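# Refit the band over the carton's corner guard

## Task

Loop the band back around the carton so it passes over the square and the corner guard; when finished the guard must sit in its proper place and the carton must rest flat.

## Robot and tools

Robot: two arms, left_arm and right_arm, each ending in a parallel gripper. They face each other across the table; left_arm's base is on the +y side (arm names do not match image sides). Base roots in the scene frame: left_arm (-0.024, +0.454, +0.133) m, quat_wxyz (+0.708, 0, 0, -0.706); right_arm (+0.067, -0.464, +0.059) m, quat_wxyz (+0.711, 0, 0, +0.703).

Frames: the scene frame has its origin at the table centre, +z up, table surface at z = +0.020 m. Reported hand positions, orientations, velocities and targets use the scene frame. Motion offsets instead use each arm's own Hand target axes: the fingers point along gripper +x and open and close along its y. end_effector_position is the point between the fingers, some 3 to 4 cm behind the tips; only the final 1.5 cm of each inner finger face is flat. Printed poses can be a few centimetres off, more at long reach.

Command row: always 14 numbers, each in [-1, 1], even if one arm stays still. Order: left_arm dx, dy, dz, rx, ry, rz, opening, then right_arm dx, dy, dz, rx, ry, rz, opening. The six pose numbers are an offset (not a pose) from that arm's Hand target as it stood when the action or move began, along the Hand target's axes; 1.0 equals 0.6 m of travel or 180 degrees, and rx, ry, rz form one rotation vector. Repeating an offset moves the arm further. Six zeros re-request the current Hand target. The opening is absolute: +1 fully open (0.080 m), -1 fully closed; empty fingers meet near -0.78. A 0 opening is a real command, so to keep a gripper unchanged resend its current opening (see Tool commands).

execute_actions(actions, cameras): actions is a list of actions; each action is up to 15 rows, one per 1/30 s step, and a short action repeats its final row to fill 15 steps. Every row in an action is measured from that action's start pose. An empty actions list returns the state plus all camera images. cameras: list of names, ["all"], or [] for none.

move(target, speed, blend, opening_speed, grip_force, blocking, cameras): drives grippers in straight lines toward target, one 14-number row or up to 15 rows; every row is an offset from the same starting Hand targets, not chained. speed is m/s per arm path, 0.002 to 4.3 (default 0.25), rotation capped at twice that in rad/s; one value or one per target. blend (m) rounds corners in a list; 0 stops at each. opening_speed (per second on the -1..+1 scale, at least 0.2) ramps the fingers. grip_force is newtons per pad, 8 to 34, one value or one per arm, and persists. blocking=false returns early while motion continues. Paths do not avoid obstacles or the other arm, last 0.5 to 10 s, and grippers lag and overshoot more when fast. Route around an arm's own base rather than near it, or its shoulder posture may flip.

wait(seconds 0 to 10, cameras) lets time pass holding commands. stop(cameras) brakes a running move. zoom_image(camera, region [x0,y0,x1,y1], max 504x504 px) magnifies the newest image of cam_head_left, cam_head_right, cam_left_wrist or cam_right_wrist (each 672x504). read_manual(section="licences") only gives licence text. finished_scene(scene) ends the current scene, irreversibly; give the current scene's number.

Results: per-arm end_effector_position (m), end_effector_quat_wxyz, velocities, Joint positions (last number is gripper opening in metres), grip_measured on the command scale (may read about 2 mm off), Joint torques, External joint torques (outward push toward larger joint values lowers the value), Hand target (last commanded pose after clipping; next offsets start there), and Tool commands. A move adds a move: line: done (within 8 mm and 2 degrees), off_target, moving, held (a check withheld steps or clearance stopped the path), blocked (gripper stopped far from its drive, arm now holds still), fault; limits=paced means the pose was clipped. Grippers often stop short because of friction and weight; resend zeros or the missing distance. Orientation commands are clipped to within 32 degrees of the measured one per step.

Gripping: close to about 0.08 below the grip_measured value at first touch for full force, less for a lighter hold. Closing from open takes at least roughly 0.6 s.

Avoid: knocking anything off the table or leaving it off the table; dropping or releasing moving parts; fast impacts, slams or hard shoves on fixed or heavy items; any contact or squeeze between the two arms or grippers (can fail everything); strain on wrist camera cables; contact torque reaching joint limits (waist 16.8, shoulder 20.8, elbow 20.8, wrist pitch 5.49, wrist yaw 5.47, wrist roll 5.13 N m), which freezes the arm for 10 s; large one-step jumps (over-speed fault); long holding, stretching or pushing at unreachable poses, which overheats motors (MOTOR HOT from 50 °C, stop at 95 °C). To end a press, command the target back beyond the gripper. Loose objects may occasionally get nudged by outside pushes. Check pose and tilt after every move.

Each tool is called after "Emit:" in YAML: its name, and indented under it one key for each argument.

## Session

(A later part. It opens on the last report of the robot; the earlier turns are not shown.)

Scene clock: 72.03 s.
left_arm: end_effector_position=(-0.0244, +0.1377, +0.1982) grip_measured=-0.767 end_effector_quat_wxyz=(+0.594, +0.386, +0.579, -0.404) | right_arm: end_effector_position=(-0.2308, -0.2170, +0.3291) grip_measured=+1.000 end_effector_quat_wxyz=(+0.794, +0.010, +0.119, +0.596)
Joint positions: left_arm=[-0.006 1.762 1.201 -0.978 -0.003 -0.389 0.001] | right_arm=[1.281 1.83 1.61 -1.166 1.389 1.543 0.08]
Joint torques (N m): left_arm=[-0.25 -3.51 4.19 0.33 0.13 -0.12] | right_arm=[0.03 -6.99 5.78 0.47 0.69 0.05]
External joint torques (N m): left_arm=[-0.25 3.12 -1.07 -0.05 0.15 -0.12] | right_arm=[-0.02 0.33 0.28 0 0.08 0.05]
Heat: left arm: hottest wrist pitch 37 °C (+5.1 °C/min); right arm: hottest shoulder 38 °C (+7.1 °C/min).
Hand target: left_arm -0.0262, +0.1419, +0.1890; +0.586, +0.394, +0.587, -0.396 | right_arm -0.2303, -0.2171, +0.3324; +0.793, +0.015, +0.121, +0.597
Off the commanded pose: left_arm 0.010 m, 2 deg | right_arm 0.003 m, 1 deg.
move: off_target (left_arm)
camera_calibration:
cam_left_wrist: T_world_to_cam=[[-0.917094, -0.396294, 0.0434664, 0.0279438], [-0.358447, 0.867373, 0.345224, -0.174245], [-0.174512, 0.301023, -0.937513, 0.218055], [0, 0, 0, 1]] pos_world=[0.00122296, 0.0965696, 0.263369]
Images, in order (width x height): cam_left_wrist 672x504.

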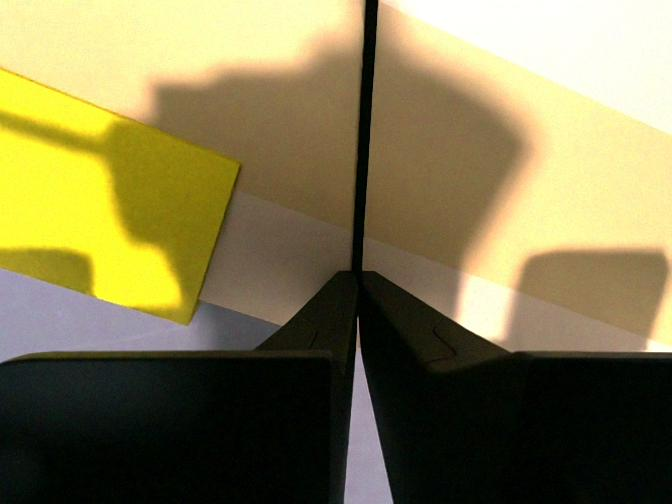

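Emit:
move:
  target: [-0.055,0,0,0,0,0,-1,0,0,0,0,0,0,1]
  speed: 0.04
  cameras: ["cam_left_wrist","cam_right_wrist"]

Emit:
zoom_image:
  camera: "cam_left_wrist"
  region: [200, 150, 480, 360]

Emit:
zoom_image:
  camera: "cam_right_wrist"
  region: [340, 130, 500, 270]

Scene clock: 73.83 s.
left_arm: end_effector_position=(-0.0244, +0.1450, +0.2134) grip_measured=-0.769 end_effector_quat_wxyz=(+0.583, +0.402, +0.590, -0.388) | right_arm: end_effector_position=(-0.2308, -0.2170, +0.3291) grip_measured=+1.000 end_effector_quat_wxyz=(+0.794, +0.010, +0.119, +0.596)
Joint positions: left_arm=[-0.006 1.762 1.265 -1.095 -0.003 -0.389 0] | right_arm=[1.281 1.83 1.61 -1.166 1.389 1.543 0.08]
Joint torques (N m): left_arm=[-0.38 -7.4 7.17 -0.54 0.07 -0.11] | right_arm=[0.05 -7.02 5.81 0.48 0.7 0]
External joint torques (N m): left_arm=[-0.38 -0.78 1.94 -0.82 0.09 -0.11] | right_arm=[0.14 0.34 0.29 0.01 0.08 0.01]
Heat: left arm: hottest wrist yaw 37 °C (-1.0 °C/min); right arm: hottest shoulder 38 °C (+6.0 °C/min).
Hand target: left_arm -0.0262, +0.1420, +0.2221; +0.586, +0.394, +0.587, -0.396 | right_arm -0.2303, -0.2171, +0.3324; +0.793, +0.015, +0.121, +0.597
Off the commanded pose: left_arm 0.009 m, 1 deg | right_arm 0.003 m, 1 deg.
move: off_target (left_arm)
camera_calibration:
cam_left_wrist: T_world_to_cam=[[-0.917133, -0.397986, 0.0217639, 0.0350536], [-0.358445, 0.847431, 0.391634, -0.192794], [-0.174308, 0.351379, -0.919864, 0.219034], [0, 0, 0, 1]] pos_world=[0.00122217, 0.100367, 0.276223]
Images, in order (width x height): cam_left_wrist 672x504, cam_right_wrist 672x504.

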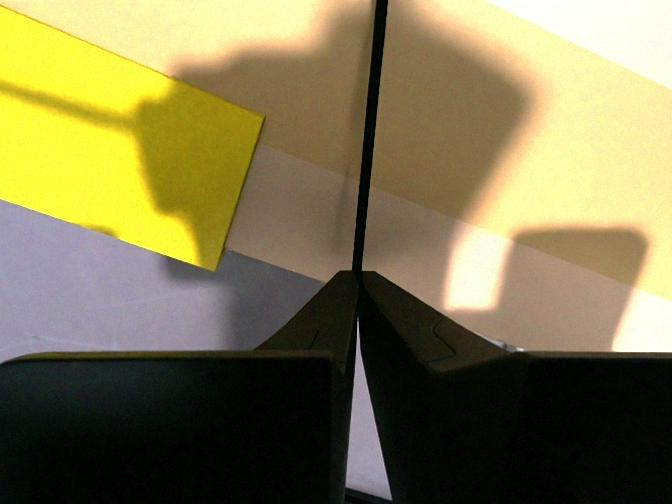

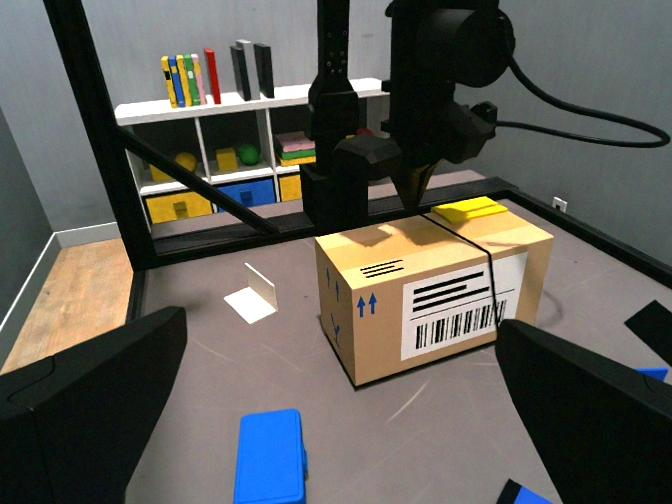

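Scaled by 1.800 from the camera's 672x504 image, which has a finer 960x720 frame.

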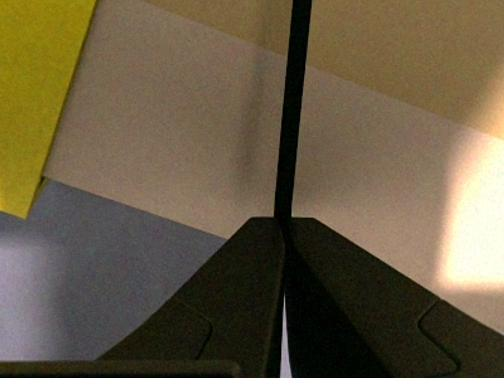

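Scaled by 3.150 from the camera's 672x504 image, which has a finer 960x720 frame.

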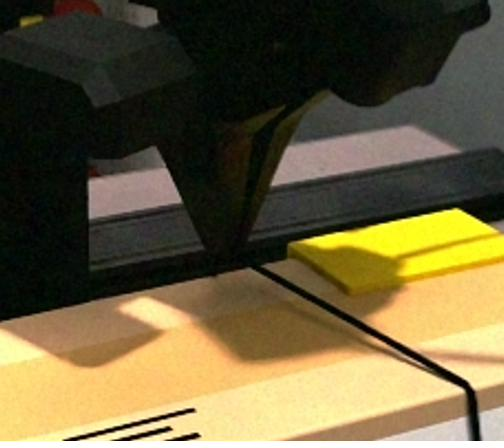

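Emit:
move:
  target:
    - [-0.02,0.016,-0.039,0,0,0,-1,0,0,0,0,0,0,1]
    - [-0.02,0.0667,-0.017,0.04,0,0,-1,0,0,0,0,0,0,1]
  speed: 0.06
  cameras: ["cam_left_wrist","cam_right_wrist","cam_head_right"]

Emit:
zoom_image:
  camera: "cam_right_wrist"
  region: [340, 130, 560, 340]

Scene clock: 77.20 s.
left_arm: end_effector_position=(+0.0078, +0.1631, +0.2300) grip_measured=-0.769 end_effector_quat_wxyz=(+0.563, +0.430, +0.560, -0.430) | right_arm: end_effector_position=(-0.2308, -0.2170, +0.3291) grip_measured=+1.000 end_effector_quat_wxyz=(+0.794, +0.010, +0.119, +0.596)
Joint positions: left_arm=[0.104 1.667 1.223 -1.124 -0.003 -0.156 0] | right_arm=[1.281 1.83 1.61 -1.166 1.389 1.543 0.08]
Joint torques (N m): left_arm=[0.24 -6.68 5.65 -1.01 0.09 0.11] | right_arm=[0.1 -6.98 5.85 0.51 0.7 0.02]
External joint torques (N m): left_arm=[0.14 -0.66 0.31 -1.35 0.12 0.11] | right_arm=[0.1 0.42 0.32 0.04 0.08 0.03]
Heat: left arm: hottest wrist yaw 37 °C (-1.0 °C/min); right arm: hottest shoulder 38 °C (+6.1 °C/min).
Hand target: left_arm +0.0070, +0.1665, +0.2340; +0.561, +0.430, +0.560, -0.432 | right_arm -0.2303, -0.2171, +0.3324; +0.793, +0.015, +0.121, +0.597
Off the commanded pose: left_arm 0.005 m, 0 deg | right_arm 0.003 m, 1 deg.
move: done
camera_calibration:
cam_left_wrist: T_world_to_cam=[[-0.958901, -0.282067, 0.0307818, 0.0506889], [-0.251077, 0.894038, 0.371021, -0.206864], [-0.132173, 0.348043, -0.928114, 0.235697], [0, 0, 0, 1]] pos_world=[0.0278196, 0.117209, 0.293944]
Images, in order (width x height): cam_head_right 672x504, cam_left_wrist 672x504, cam_right_wrist 672x504.

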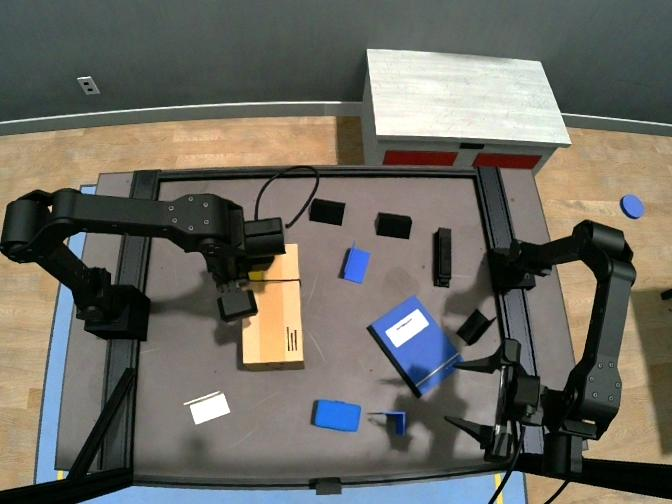

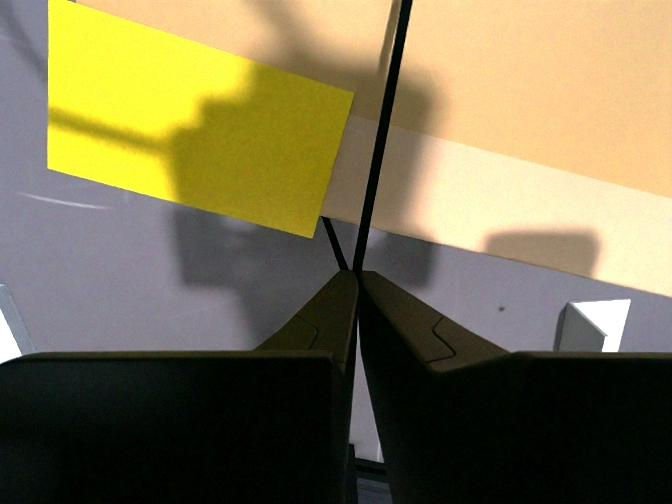

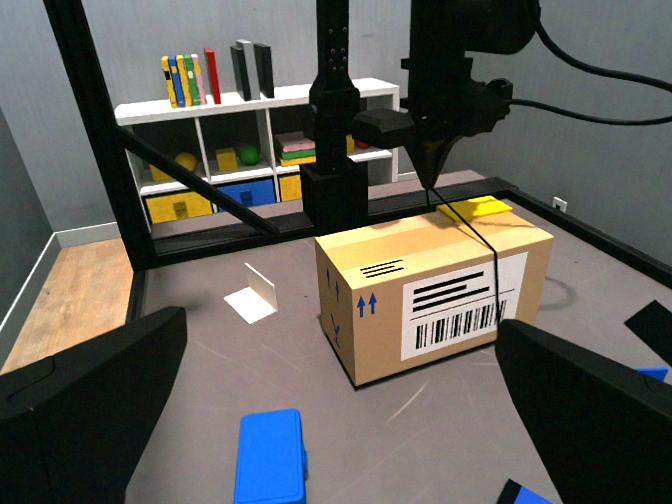

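Scaled by 2.291 from the camera's 672x504 image, which has a finer 960x720 frame.

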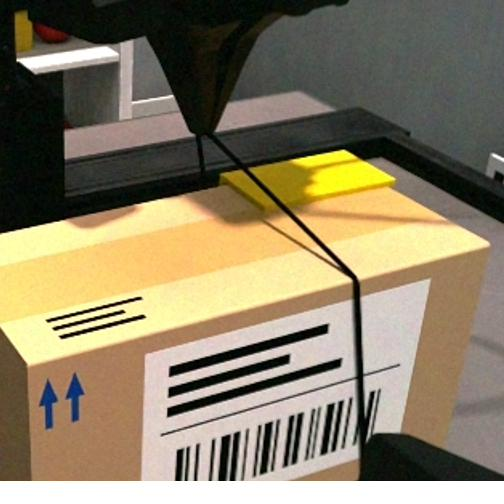

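Emit:
move:
  target: [0,0.0887,0.0234,0.082,0,0,-1,0,0,0,0,0,0,1]
  speed: 0.06
  cameras: ["cam_left_wrist","cam_right_wrist","cam_head_right"]

Emit:
zoom_image:
  camera: "cam_right_wrist"
  region: [340, 130, 560, 340]

Scene clock: 80.50 s.
left_arm: end_effector_position=(+0.0591, +0.1662, +0.2315) grip_measured=-0.769 end_effector_quat_wxyz=(+0.500, +0.498, +0.499, -0.503) | right_arm: end_effector_position=(-0.2308, -0.2170, +0.3291) grip_measured=+1.000 end_effector_quat_wxyz=(+0.794, +0.010, +0.119, +0.596)
Joint positions: left_arm=[0.28 1.69 1.254 -1.13 0.005 0.285 0] | right_arm=[1.281 1.83 1.61 -1.166 1.389 1.543 0.08]
Joint torques (N m): left_arm=[0.62 -5 6.99 -0.89 -0.15 0.16] | right_arm=[0.12 -6.94 5.82 0.47 0.68 0.02]
External joint torques (N m): left_arm=[0.62 1.21 1.61 -1.24 -0.16 0.16] | right_arm=[0.12 0.35 0.38 0.02 0.07 0.03]
Heat: left arm: hottest wrist yaw 37 °C (-1.0 °C/min); right arm: hottest shoulder 38 °C (+5.0 °C/min).
Hand target: left_arm +0.0621, +0.1665, +0.2339; +0.500, +0.499, +0.500, -0.500 | right_arm -0.2303, -0.2171, +0.3324; +0.793, +0.015, +0.121, +0.597
Off the commanded pose: left_arm 0.004 m, 0 deg | right_arm 0.003 m, 1 deg.
move: done
camera_calibration:
cam_left_wrist: T_world_to_cam=[[-0.999105, -0.0211542, 0.0366301, 0.0584411], [-0.00617417, 0.929623, 0.368461, -0.217097], [-0.0418467, 0.367905, -0.928921, 0.234249], [0, 0, 0, 1]] pos_world=[0.066851, 0.116873, 0.29545]
Images, in order (width x height): cam_head_right 672x504, cam_left_wrist 672x504, cam_right_wrist 672x504.

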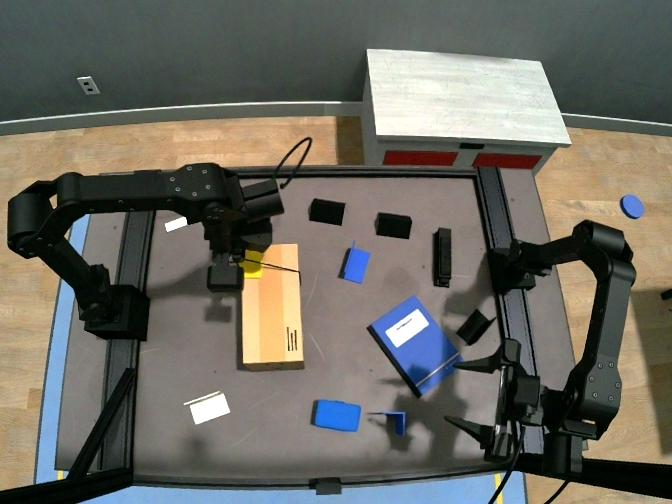

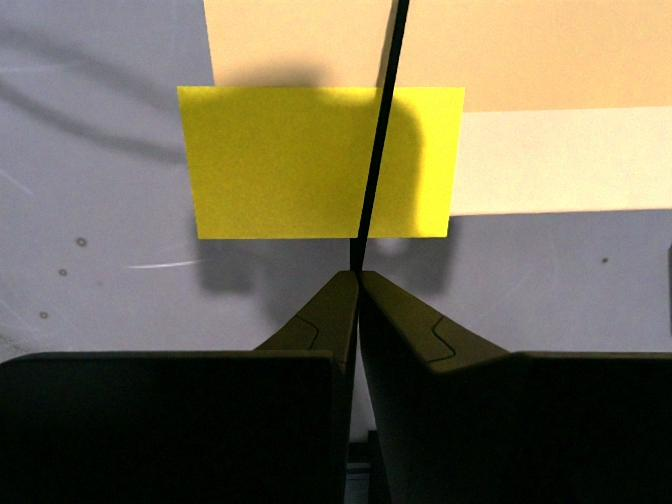

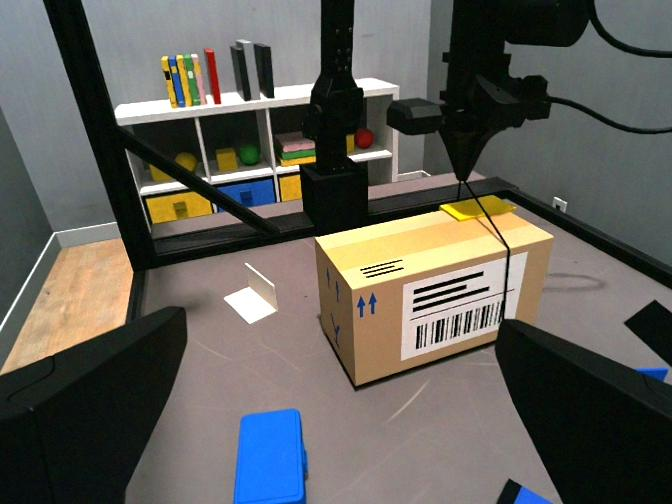

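Scaled by 2.291 from the camera's 672x504 image, which has a finer 960x720 frame.

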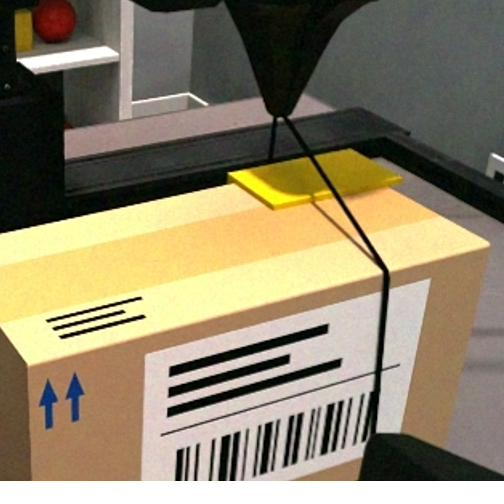

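Emit:
move:
  target: [0,0.02,0,0,0,0,-1,0,0,0,0,0,0,1]
  speed: 0.06
  cameras: ["cam_left_wrist","cam_right_wrist","cam_head_right"]

Emit:
zoom_image:
  camera: "cam_right_wrist"
  region: [340, 130, 560, 340]

Emit:
zoom_image:
  camera: "cam_head_right"
  region: [200, 200, 340, 400]

Scene clock: 81.97 s.
left_arm: end_effector_position=(+0.0702, +0.1661, +0.2314) grip_measured=-0.769 end_effector_quat_wxyz=(+0.499, +0.498, +0.499, -0.504) | right_arm: end_effector_position=(-0.2308, -0.2170, +0.3291) grip_measured=+1.000 end_effector_quat_wxyz=(+0.794, +0.010, +0.119, +0.596)
Joint positions: left_arm=[0.316 1.703 1.269 -1.133 0.007 0.323 0] | right_arm=[1.281 1.83 1.61 -1.166 1.389 1.543 0.08]
Joint torques (N m): left_arm=[0.94 -5.05 6.98 -0.85 -0.22 0.13] | right_arm=[0.18 -7 5.76 0.45 0.68 0.02]
External joint torques (N m): left_arm=[0.93 1.28 1.63 -1.18 -0.24 0.13] | right_arm=[0.18 0.24 0.32 -0.01 0.08 0.03]
Heat: left arm: hottest wrist yaw 37 °C (-1.0 °C/min); right arm: hottest shoulder 39 °C (+6.0 °C/min).
Hand target: left_arm +0.0741, +0.1666, +0.2340; +0.501, +0.499, +0.500, -0.500 | right_arm -0.2303, -0.2171, +0.3324; +0.793, +0.015, +0.121, +0.597
Off the commanded pose: left_arm 0.005 m, 0 deg | right_arm 0.003 m, 1 deg.
move: done
camera_calibration:
cam_left_wrist: T_world_to_cam=[[-0.999047, -0.0196362, 0.0389706, 0.0687674], [-0.00388785, 0.92954, 0.3687, -0.217138], [-0.0434646, 0.368198, -0.928731, 0.234699], [0, 0, 0, 1]] pos_world=[0.0780588, 0.116773, 0.295351]
Images, in order (width x height): cam_head_right 672x504, cam_left_wrist 672x504, cam_right_wrist 672x504.

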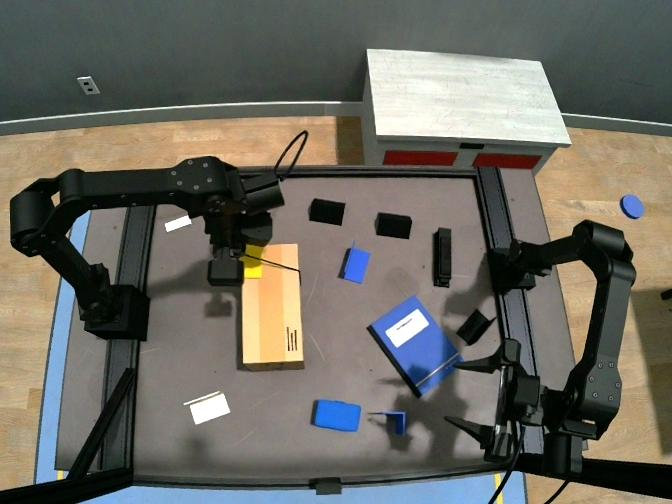

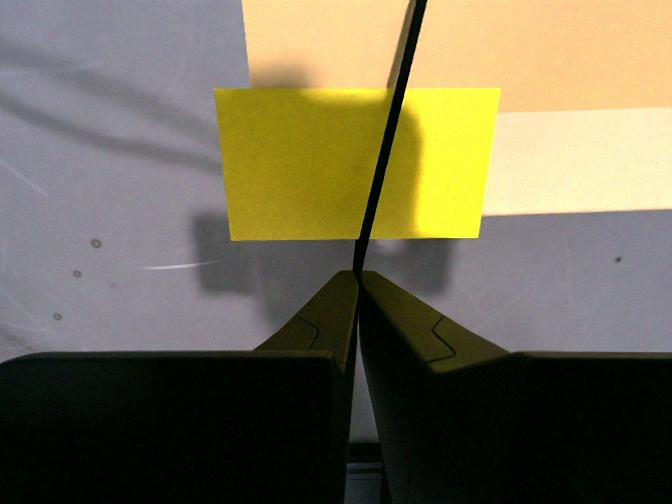

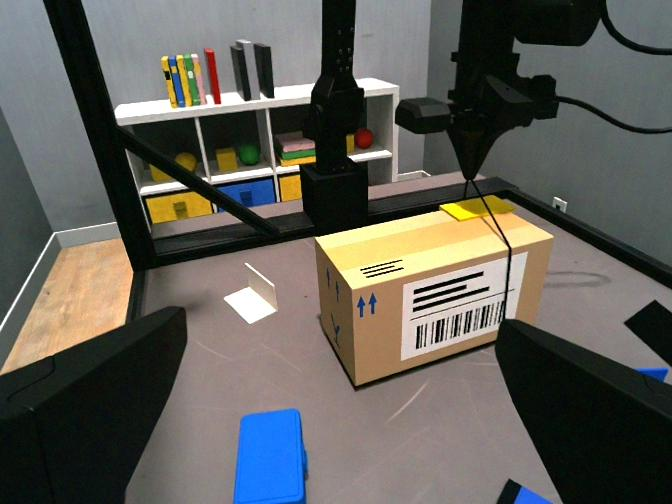

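Scaled by 2.291 from the camera's 672x504 image, which has a finer 960x720 frame.

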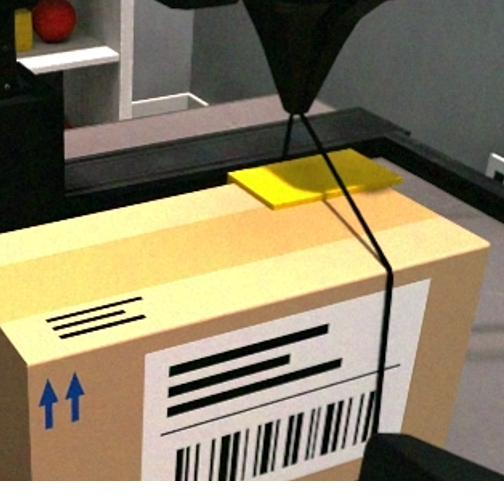

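Scaled by 2.520 from the camera's 672x504 image, which has a finer 960x720 frame.

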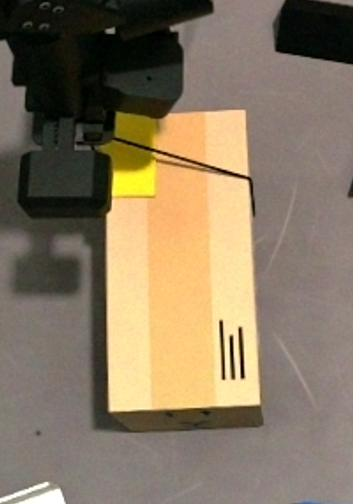

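Emit:
move:
  target: [0,0.055,0,0,0,0,-1,0,0,0,0,0,0,1]
  speed: 0.06
  cameras: ["cam_left_wrist","cam_right_wrist","cam_head_right"]

Emit:
zoom_image:
  camera: "cam_right_wrist"
  region: [340, 130, 560, 340]

Emit:
zoom_image:
  camera: "cam_head_right"
  region: [200, 200, 340, 400]

Scene clock: 84.17 s.
left_arm: end_effector_position=(+0.1012, +0.1656, +0.2309) grip_measured=-0.769 end_effector_quat_wxyz=(+0.497, +0.498, +0.500, -0.506) | right_arm: end_effector_position=(-0.2308, -0.2170, +0.3291) grip_measured=+1.000 end_effector_quat_wxyz=(+0.794, +0.010, +0.119, +0.596)
Joint positions: left_arm=[0.412 1.749 1.32 -1.142 0.012 0.422 0] | right_arm=[1.281 1.83 1.61 -1.166 1.389 1.543 0.08]
Joint torques (N m): left_arm=[1.45 -5.36 7.24 -0.78 -0.39 0.12] | right_arm=[0.12 -6.99 5.76 0.47 0.66 0.06]
External joint torques (N m): left_arm=[1.47 1.3 1.85 -1.12 -0.42 0.12] | right_arm=[0.07 0.33 0.25 0 0.06 0.07]
Heat: left arm: hottest wrist yaw 37 °C (-1.0 °C/min); right arm: hottest shoulder 39 °C (+5.1 °C/min).
Hand target: left_arm +0.1070, +0.1666, +0.2340; +0.501, +0.499, +0.500, -0.500 | right_arm -0.2303, -0.2171, +0.3324; +0.793, +0.015, +0.121, +0.597
Off the commanded pose: left_arm 0.007 m, 1 deg | right_arm 0.003 m, 1 deg.
move: done
camera_calibration:
cam_left_wrist: T_world_to_cam=[[-0.998874, -0.0162254, 0.0445706, 0.097904], [0.00137346, 0.929384, 0.369113, -0.21701], [-0.0474122, 0.368758, -0.928315, 0.23593], [0, 0, 0, 1]] pos_world=[0.109278, 0.116273, 0.294755]
Images, in order (width x height): cam_head_right 672x504, cam_left_wrist 672x504, cam_right_wrist 672x504.

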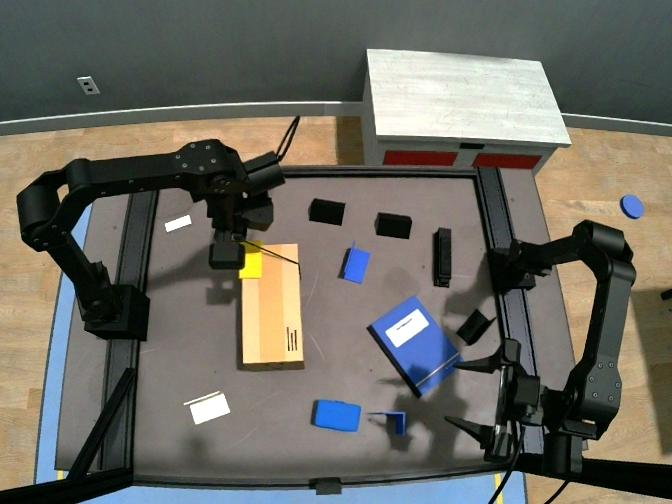

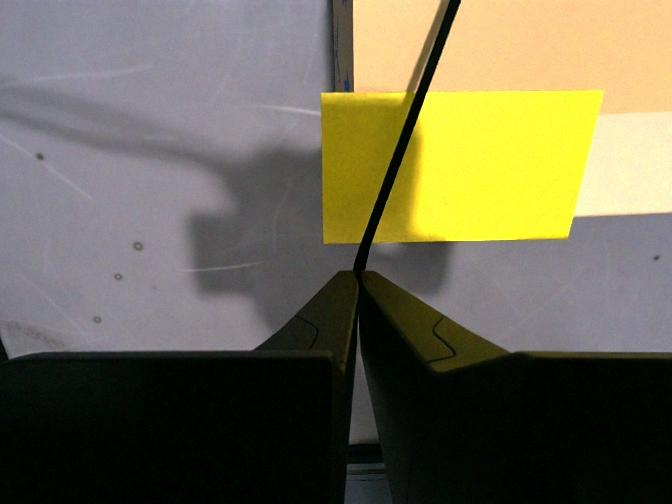

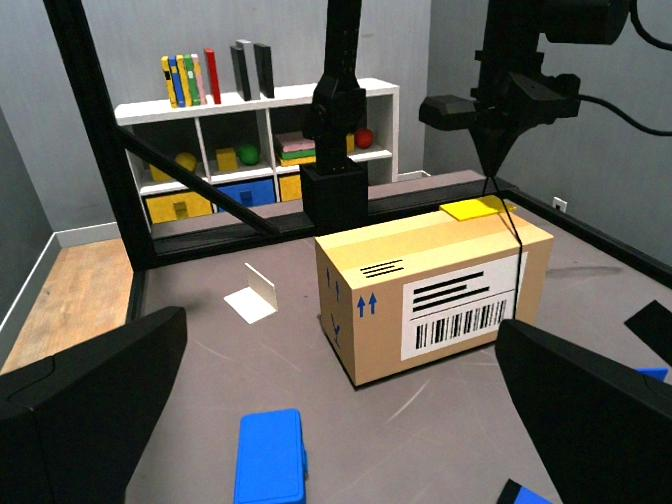

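Scaled by 2.291 from the camera's 672x504 image, which has a finer 960x720 frame.

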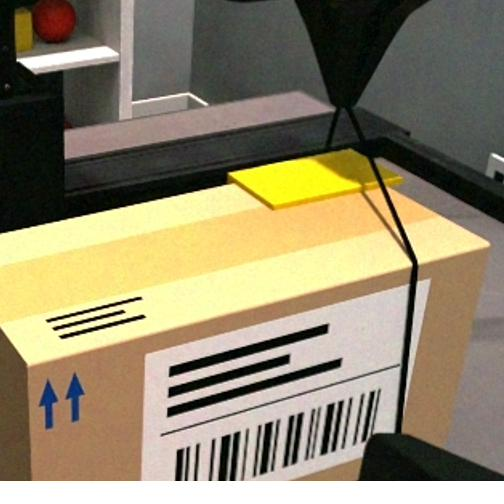

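Scaled by 2.520 from the camera's 672x504 image, which has a finer 960x720 frame.

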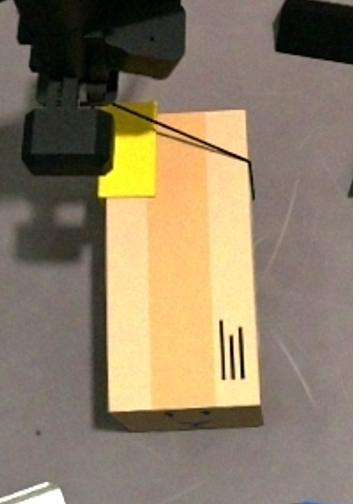

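Emit:
move:
  target: [0.017,0,-0.041,0,-0.25,0,-1,0,0,0,0,0,0,1]
  speed: 0.08
  cameras: ["cam_left_wrist","cam_right_wrist","cam_head_right"]

Emit:
zoom_image:
  camera: "cam_left_wrist"
  region: [250, 80, 670, 380]

Emit:
zoom_image:
  camera: "cam_head_right"
  region: [200, 200, 340, 400]

Scene clock: 92.20 s.
left_arm: end_effector_position=(+0.1026, +0.1898, +0.2186) grip_measured=-0.769 end_effector_quat_wxyz=(+0.645, +0.271, +0.280, -0.657) | right_arm: end_effector_position=(-0.2308, -0.2170, +0.3291) grip_measured=+1.000 end_effector_quat_wxyz=(+0.794, +0.010, +0.119, +0.596)
Joint positions: left_arm=[0.679 1.25 0.578 -0.267 0.472 0.529 0] | right_arm=[1.281 1.83 1.61 -1.166 1.389 1.543 0.08]
Joint torques (N m): left_arm=[1.5 -4.96 5.95 1.53 0.16 0.08] | right_arm=[0.13 -7 5.8 0.5 0.7 0.02]
External joint torques (N m): left_arm=[1.48 -1.41 0.11 0.37 -0.08 0.08] | right_arm=[0.12 0.3 0.32 0.03 0.1 0.02]
Heat: left arm: hottest wrist yaw 37 °C (-1.0 °C/min); right arm: hottest shoulder 39 °C (+4.1 °C/min).
Hand target: left_arm +0.1070, +0.1912, +0.2237; +0.654, +0.270, +0.271, -0.653 | right_arm -0.2303, -0.2171, +0.3324; +0.793, +0.015, +0.121, +0.597
Off the commanded pose: left_arm 0.007 m, 2 deg | right_arm 0.003 m, 1 deg.
move: done
camera_calibration:
cam_left_wrist: T_world_to_cam=[[-0.998091, 0.0182553, 0.0590084, 0.0903576], [-0.00525503, 0.926768, -0.375598, -0.0708867], [-0.0615438, -0.375191, -0.924902, 0.357673], [0, 0, 0, 1]] pos_world=[0.111825, 0.198242, 0.298856]
Images, in order (width x height): cam_head_right 672x504, cam_left_wrist 672x504, cam_right_wrist 672x504.

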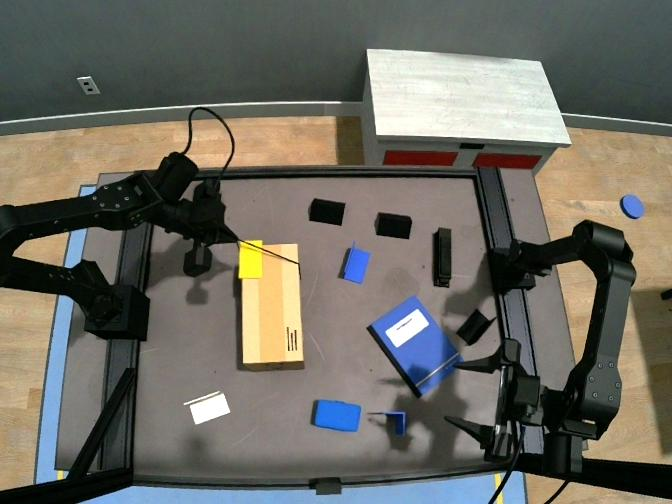

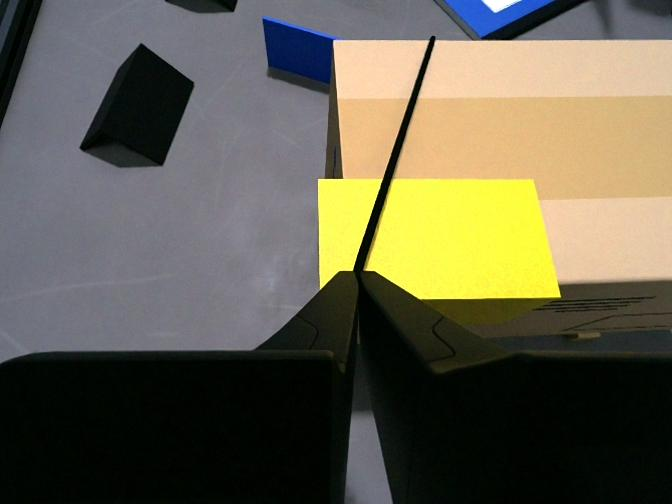

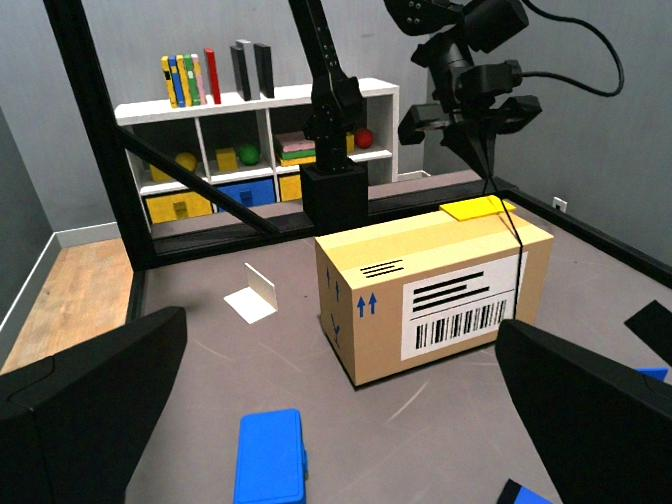

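Scaled by 1.200 from the camera's 672x504 image, which has a finer 960x720 frame.

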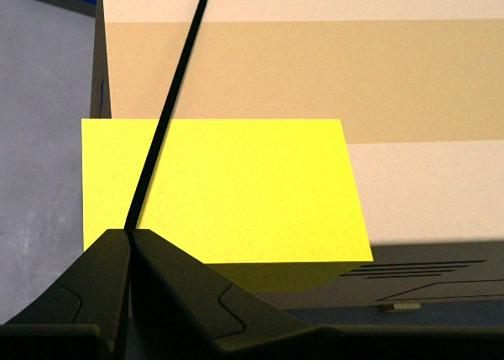

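Scaled by 2.520 from the camera's 672x504 image, which has a finer 960x720 frame.

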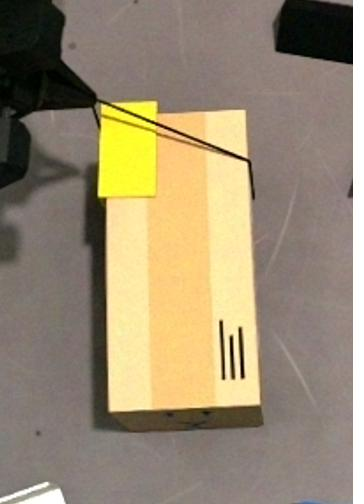

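Emit:
move:
  target: [-0.02,-0.06,-0.02,0,0,0,-1,0,0,0,0,0,0,1]
  speed: 0.06
  cameras: ["cam_left_wrist","cam_right_wrist","cam_head_right"]

Emit:
zoom_image:
  camera: "cam_left_wrist"
  region: [200, 150, 500, 380]

Emit:
zoom_image:
  camera: "cam_head_right"
  region: [200, 220, 320, 320]

Scene clock: 95.53 s.
left_arm: end_effector_position=(+0.0699, +0.2060, +0.2224) grip_measured=-0.769 end_effector_quat_wxyz=(+0.649, +0.269, +0.273, -0.657) | right_arm: end_effector_position=(-0.2308, -0.2170, +0.3291) grip_measured=+1.000 end_effector_quat_wxyz=(+0.794, +0.010, +0.119, +0.596)
Joint positions: left_arm=[0.59 1.062 0.476 -0.301 0.418 0.449 0] | right_arm=[1.281 1.83 1.61 -1.166 1.389 1.543 0.08]
Joint torques (N m): left_arm=[0.21 -3.9 5.64 0.86 -0.17 -0.11] | right_arm=[0.07 -6.94 5.85 0.48 0.69 0]
External joint torques (N m): left_arm=[0.2 -1.38 -0.42 -0.37 -0.37 -0.11] | right_arm=[0.07 0.52 0.27 0.01 0.07 0.01]
Heat: left arm: hottest wrist yaw 37 °C (-1.0 °C/min); right arm: hottest shoulder 39 °C (+4.0 °C/min).
Hand target: left_arm +0.0711, +0.2081, +0.2237; +0.654, +0.270, +0.271, -0.653 | right_arm -0.2303, -0.2171, +0.3324; +0.793, +0.015, +0.121, +0.597
Off the commanded pose: left_arm 0.003 m, 1 deg | right_arm 0.003 m, 1 deg.
move: done
camera_calibration:
cam_left_wrist: T_world_to_cam=[[-0.998653, 0.016971, 0.0490258, 0.0596882], [-0.00346386, 0.921063, -0.389398, -0.0805516], [-0.0517643, -0.389043, -0.919764, 0.366301], [0, 0, 0, 1]] pos_world=[0.0782901, 0.215687, 0.302618]
Images, in order (width x height): cam_head_right 672x504, cam_left_wrist 672x504, cam_right_wrist 672x504.

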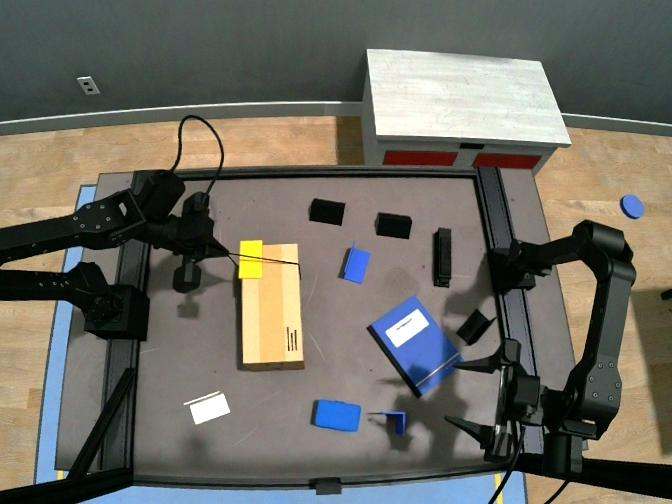

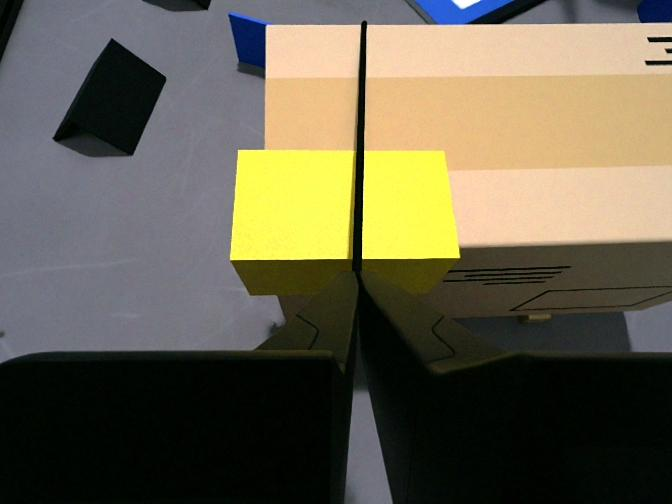

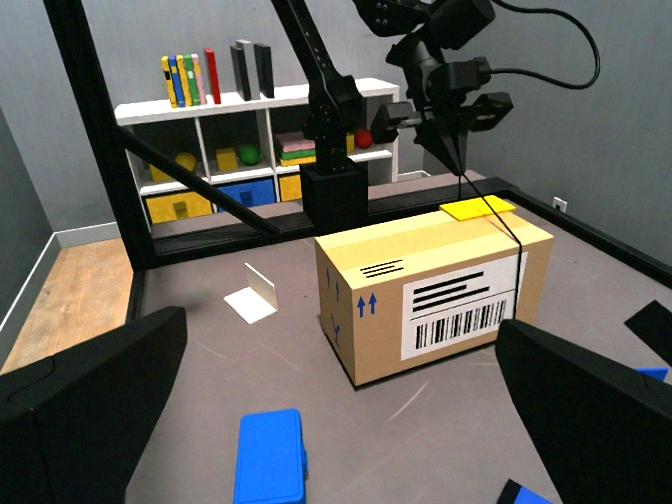

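Scaled by 1.680 from the camera's 672x504 image, which has a finer 960x720 frame.

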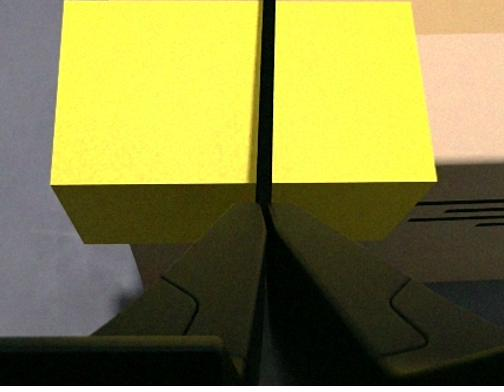

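Scaled by 4.200 from the camera's 672x504 image, which has a finer 960x720 frame.

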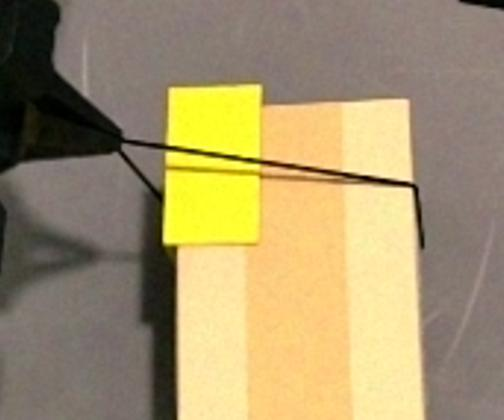

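Emit:
move:
  target: [0.05,0.007,-0.004,0,0,0,-1,0,0,0,0,0,0,1]
  speed: 0.04
  cameras: ["cam_left_wrist","cam_right_wrist","cam_head_right"]

Emit:
zoom_image:
  camera: "cam_right_wrist"
  region: [390, 130, 560, 270]

Emit:
zoom_image:
  camera: "cam_head_right"
  region: [200, 220, 320, 320]

Scene clock: 100.70 s.
left_arm: end_effector_position=(+0.0742, +0.1867, +0.2041) grip_measured=-0.769 end_effector_quat_wxyz=(+0.652, +0.268, +0.267, -0.658) | right_arm: end_effector_position=(-0.2308, -0.2170, +0.3291) grip_measured=+1.000 end_effector_quat_wxyz=(+0.794, +0.010, +0.119, +0.596)
Joint positions: left_arm=[0.552 1.195 0.453 -0.117 0.393 0.416 0] | right_arm=[1.281 1.83 1.61 -1.166 1.389 1.543 0.08]
Joint torques (N m): left_arm=[0.28 -2.08 5.16 1.31 -0.18 -0.1] | right_arm=[0.09 -7.1 5.86 0.49 0.68 0.03]
External joint torques (N m): left_arm=[0.28 1.05 -0.65 0.04 -0.37 -0.11] | right_arm=[0.05 0.21 0.37 0.03 0.08 0.04]
Heat: left arm: hottest wrist yaw 37 °C (-1.0 °C/min); right arm: hottest shoulder 39 °C (+3.0 °C/min).
Hand target: left_arm +0.0752, +0.1886, +0.2008; +0.654, +0.269, +0.271, -0.653 | right_arm -0.2303, -0.2171, +0.3324; +0.793, +0.015, +0.121, +0.597
Off the commanded pose: left_arm 0.004 m, 1 deg | right_arm 0.003 m, 1 deg.
move: done
camera_calibration:
cam_left_wrist: T_world_to_cam=[[-0.999, 0.0165181, 0.04155, 0.0668159], [-0.00150044, 0.916352, -0.40037, -0.0669151], [-0.0446878, -0.400032, -0.915411, 0.342747], [0, 0, 0, 1]] pos_world=[0.0819653, 0.197324, 0.284187]
Images, in order (width x height): cam_head_right 672x504, cam_left_wrist 672x504, cam_right_wrist 672x504.

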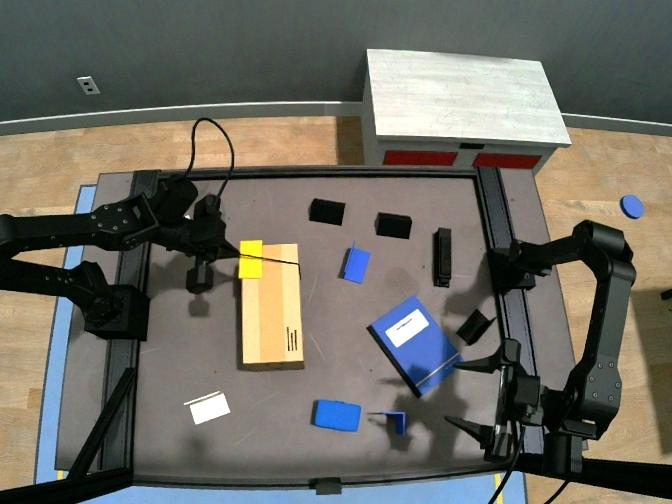

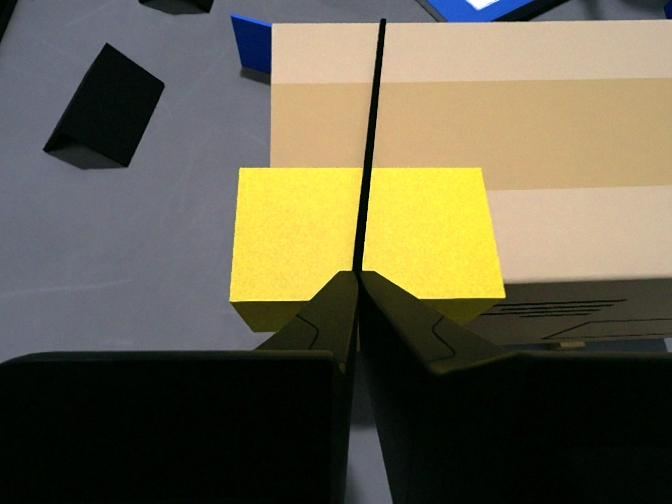

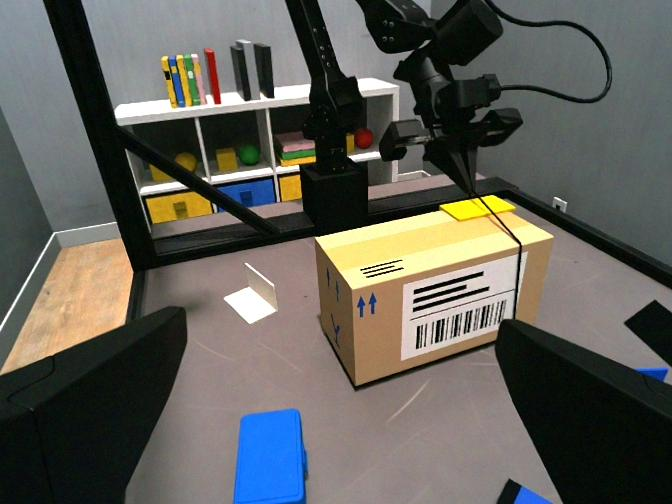

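Scaled by 2.965 from the camera's 672x504 image, which has a finer 960x720 frame.

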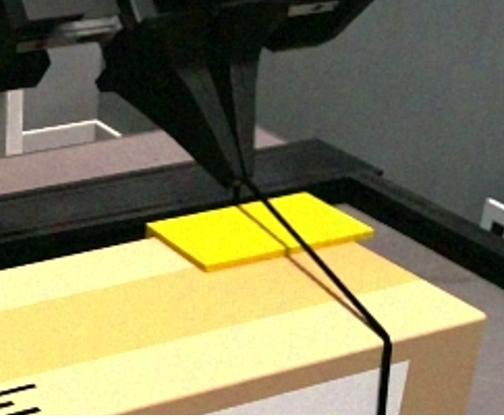

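Scaled by 4.200 from the camera's 672x504 image, which has a finer 960x720 frame.

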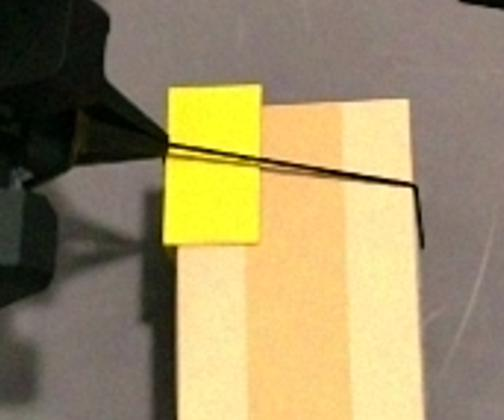

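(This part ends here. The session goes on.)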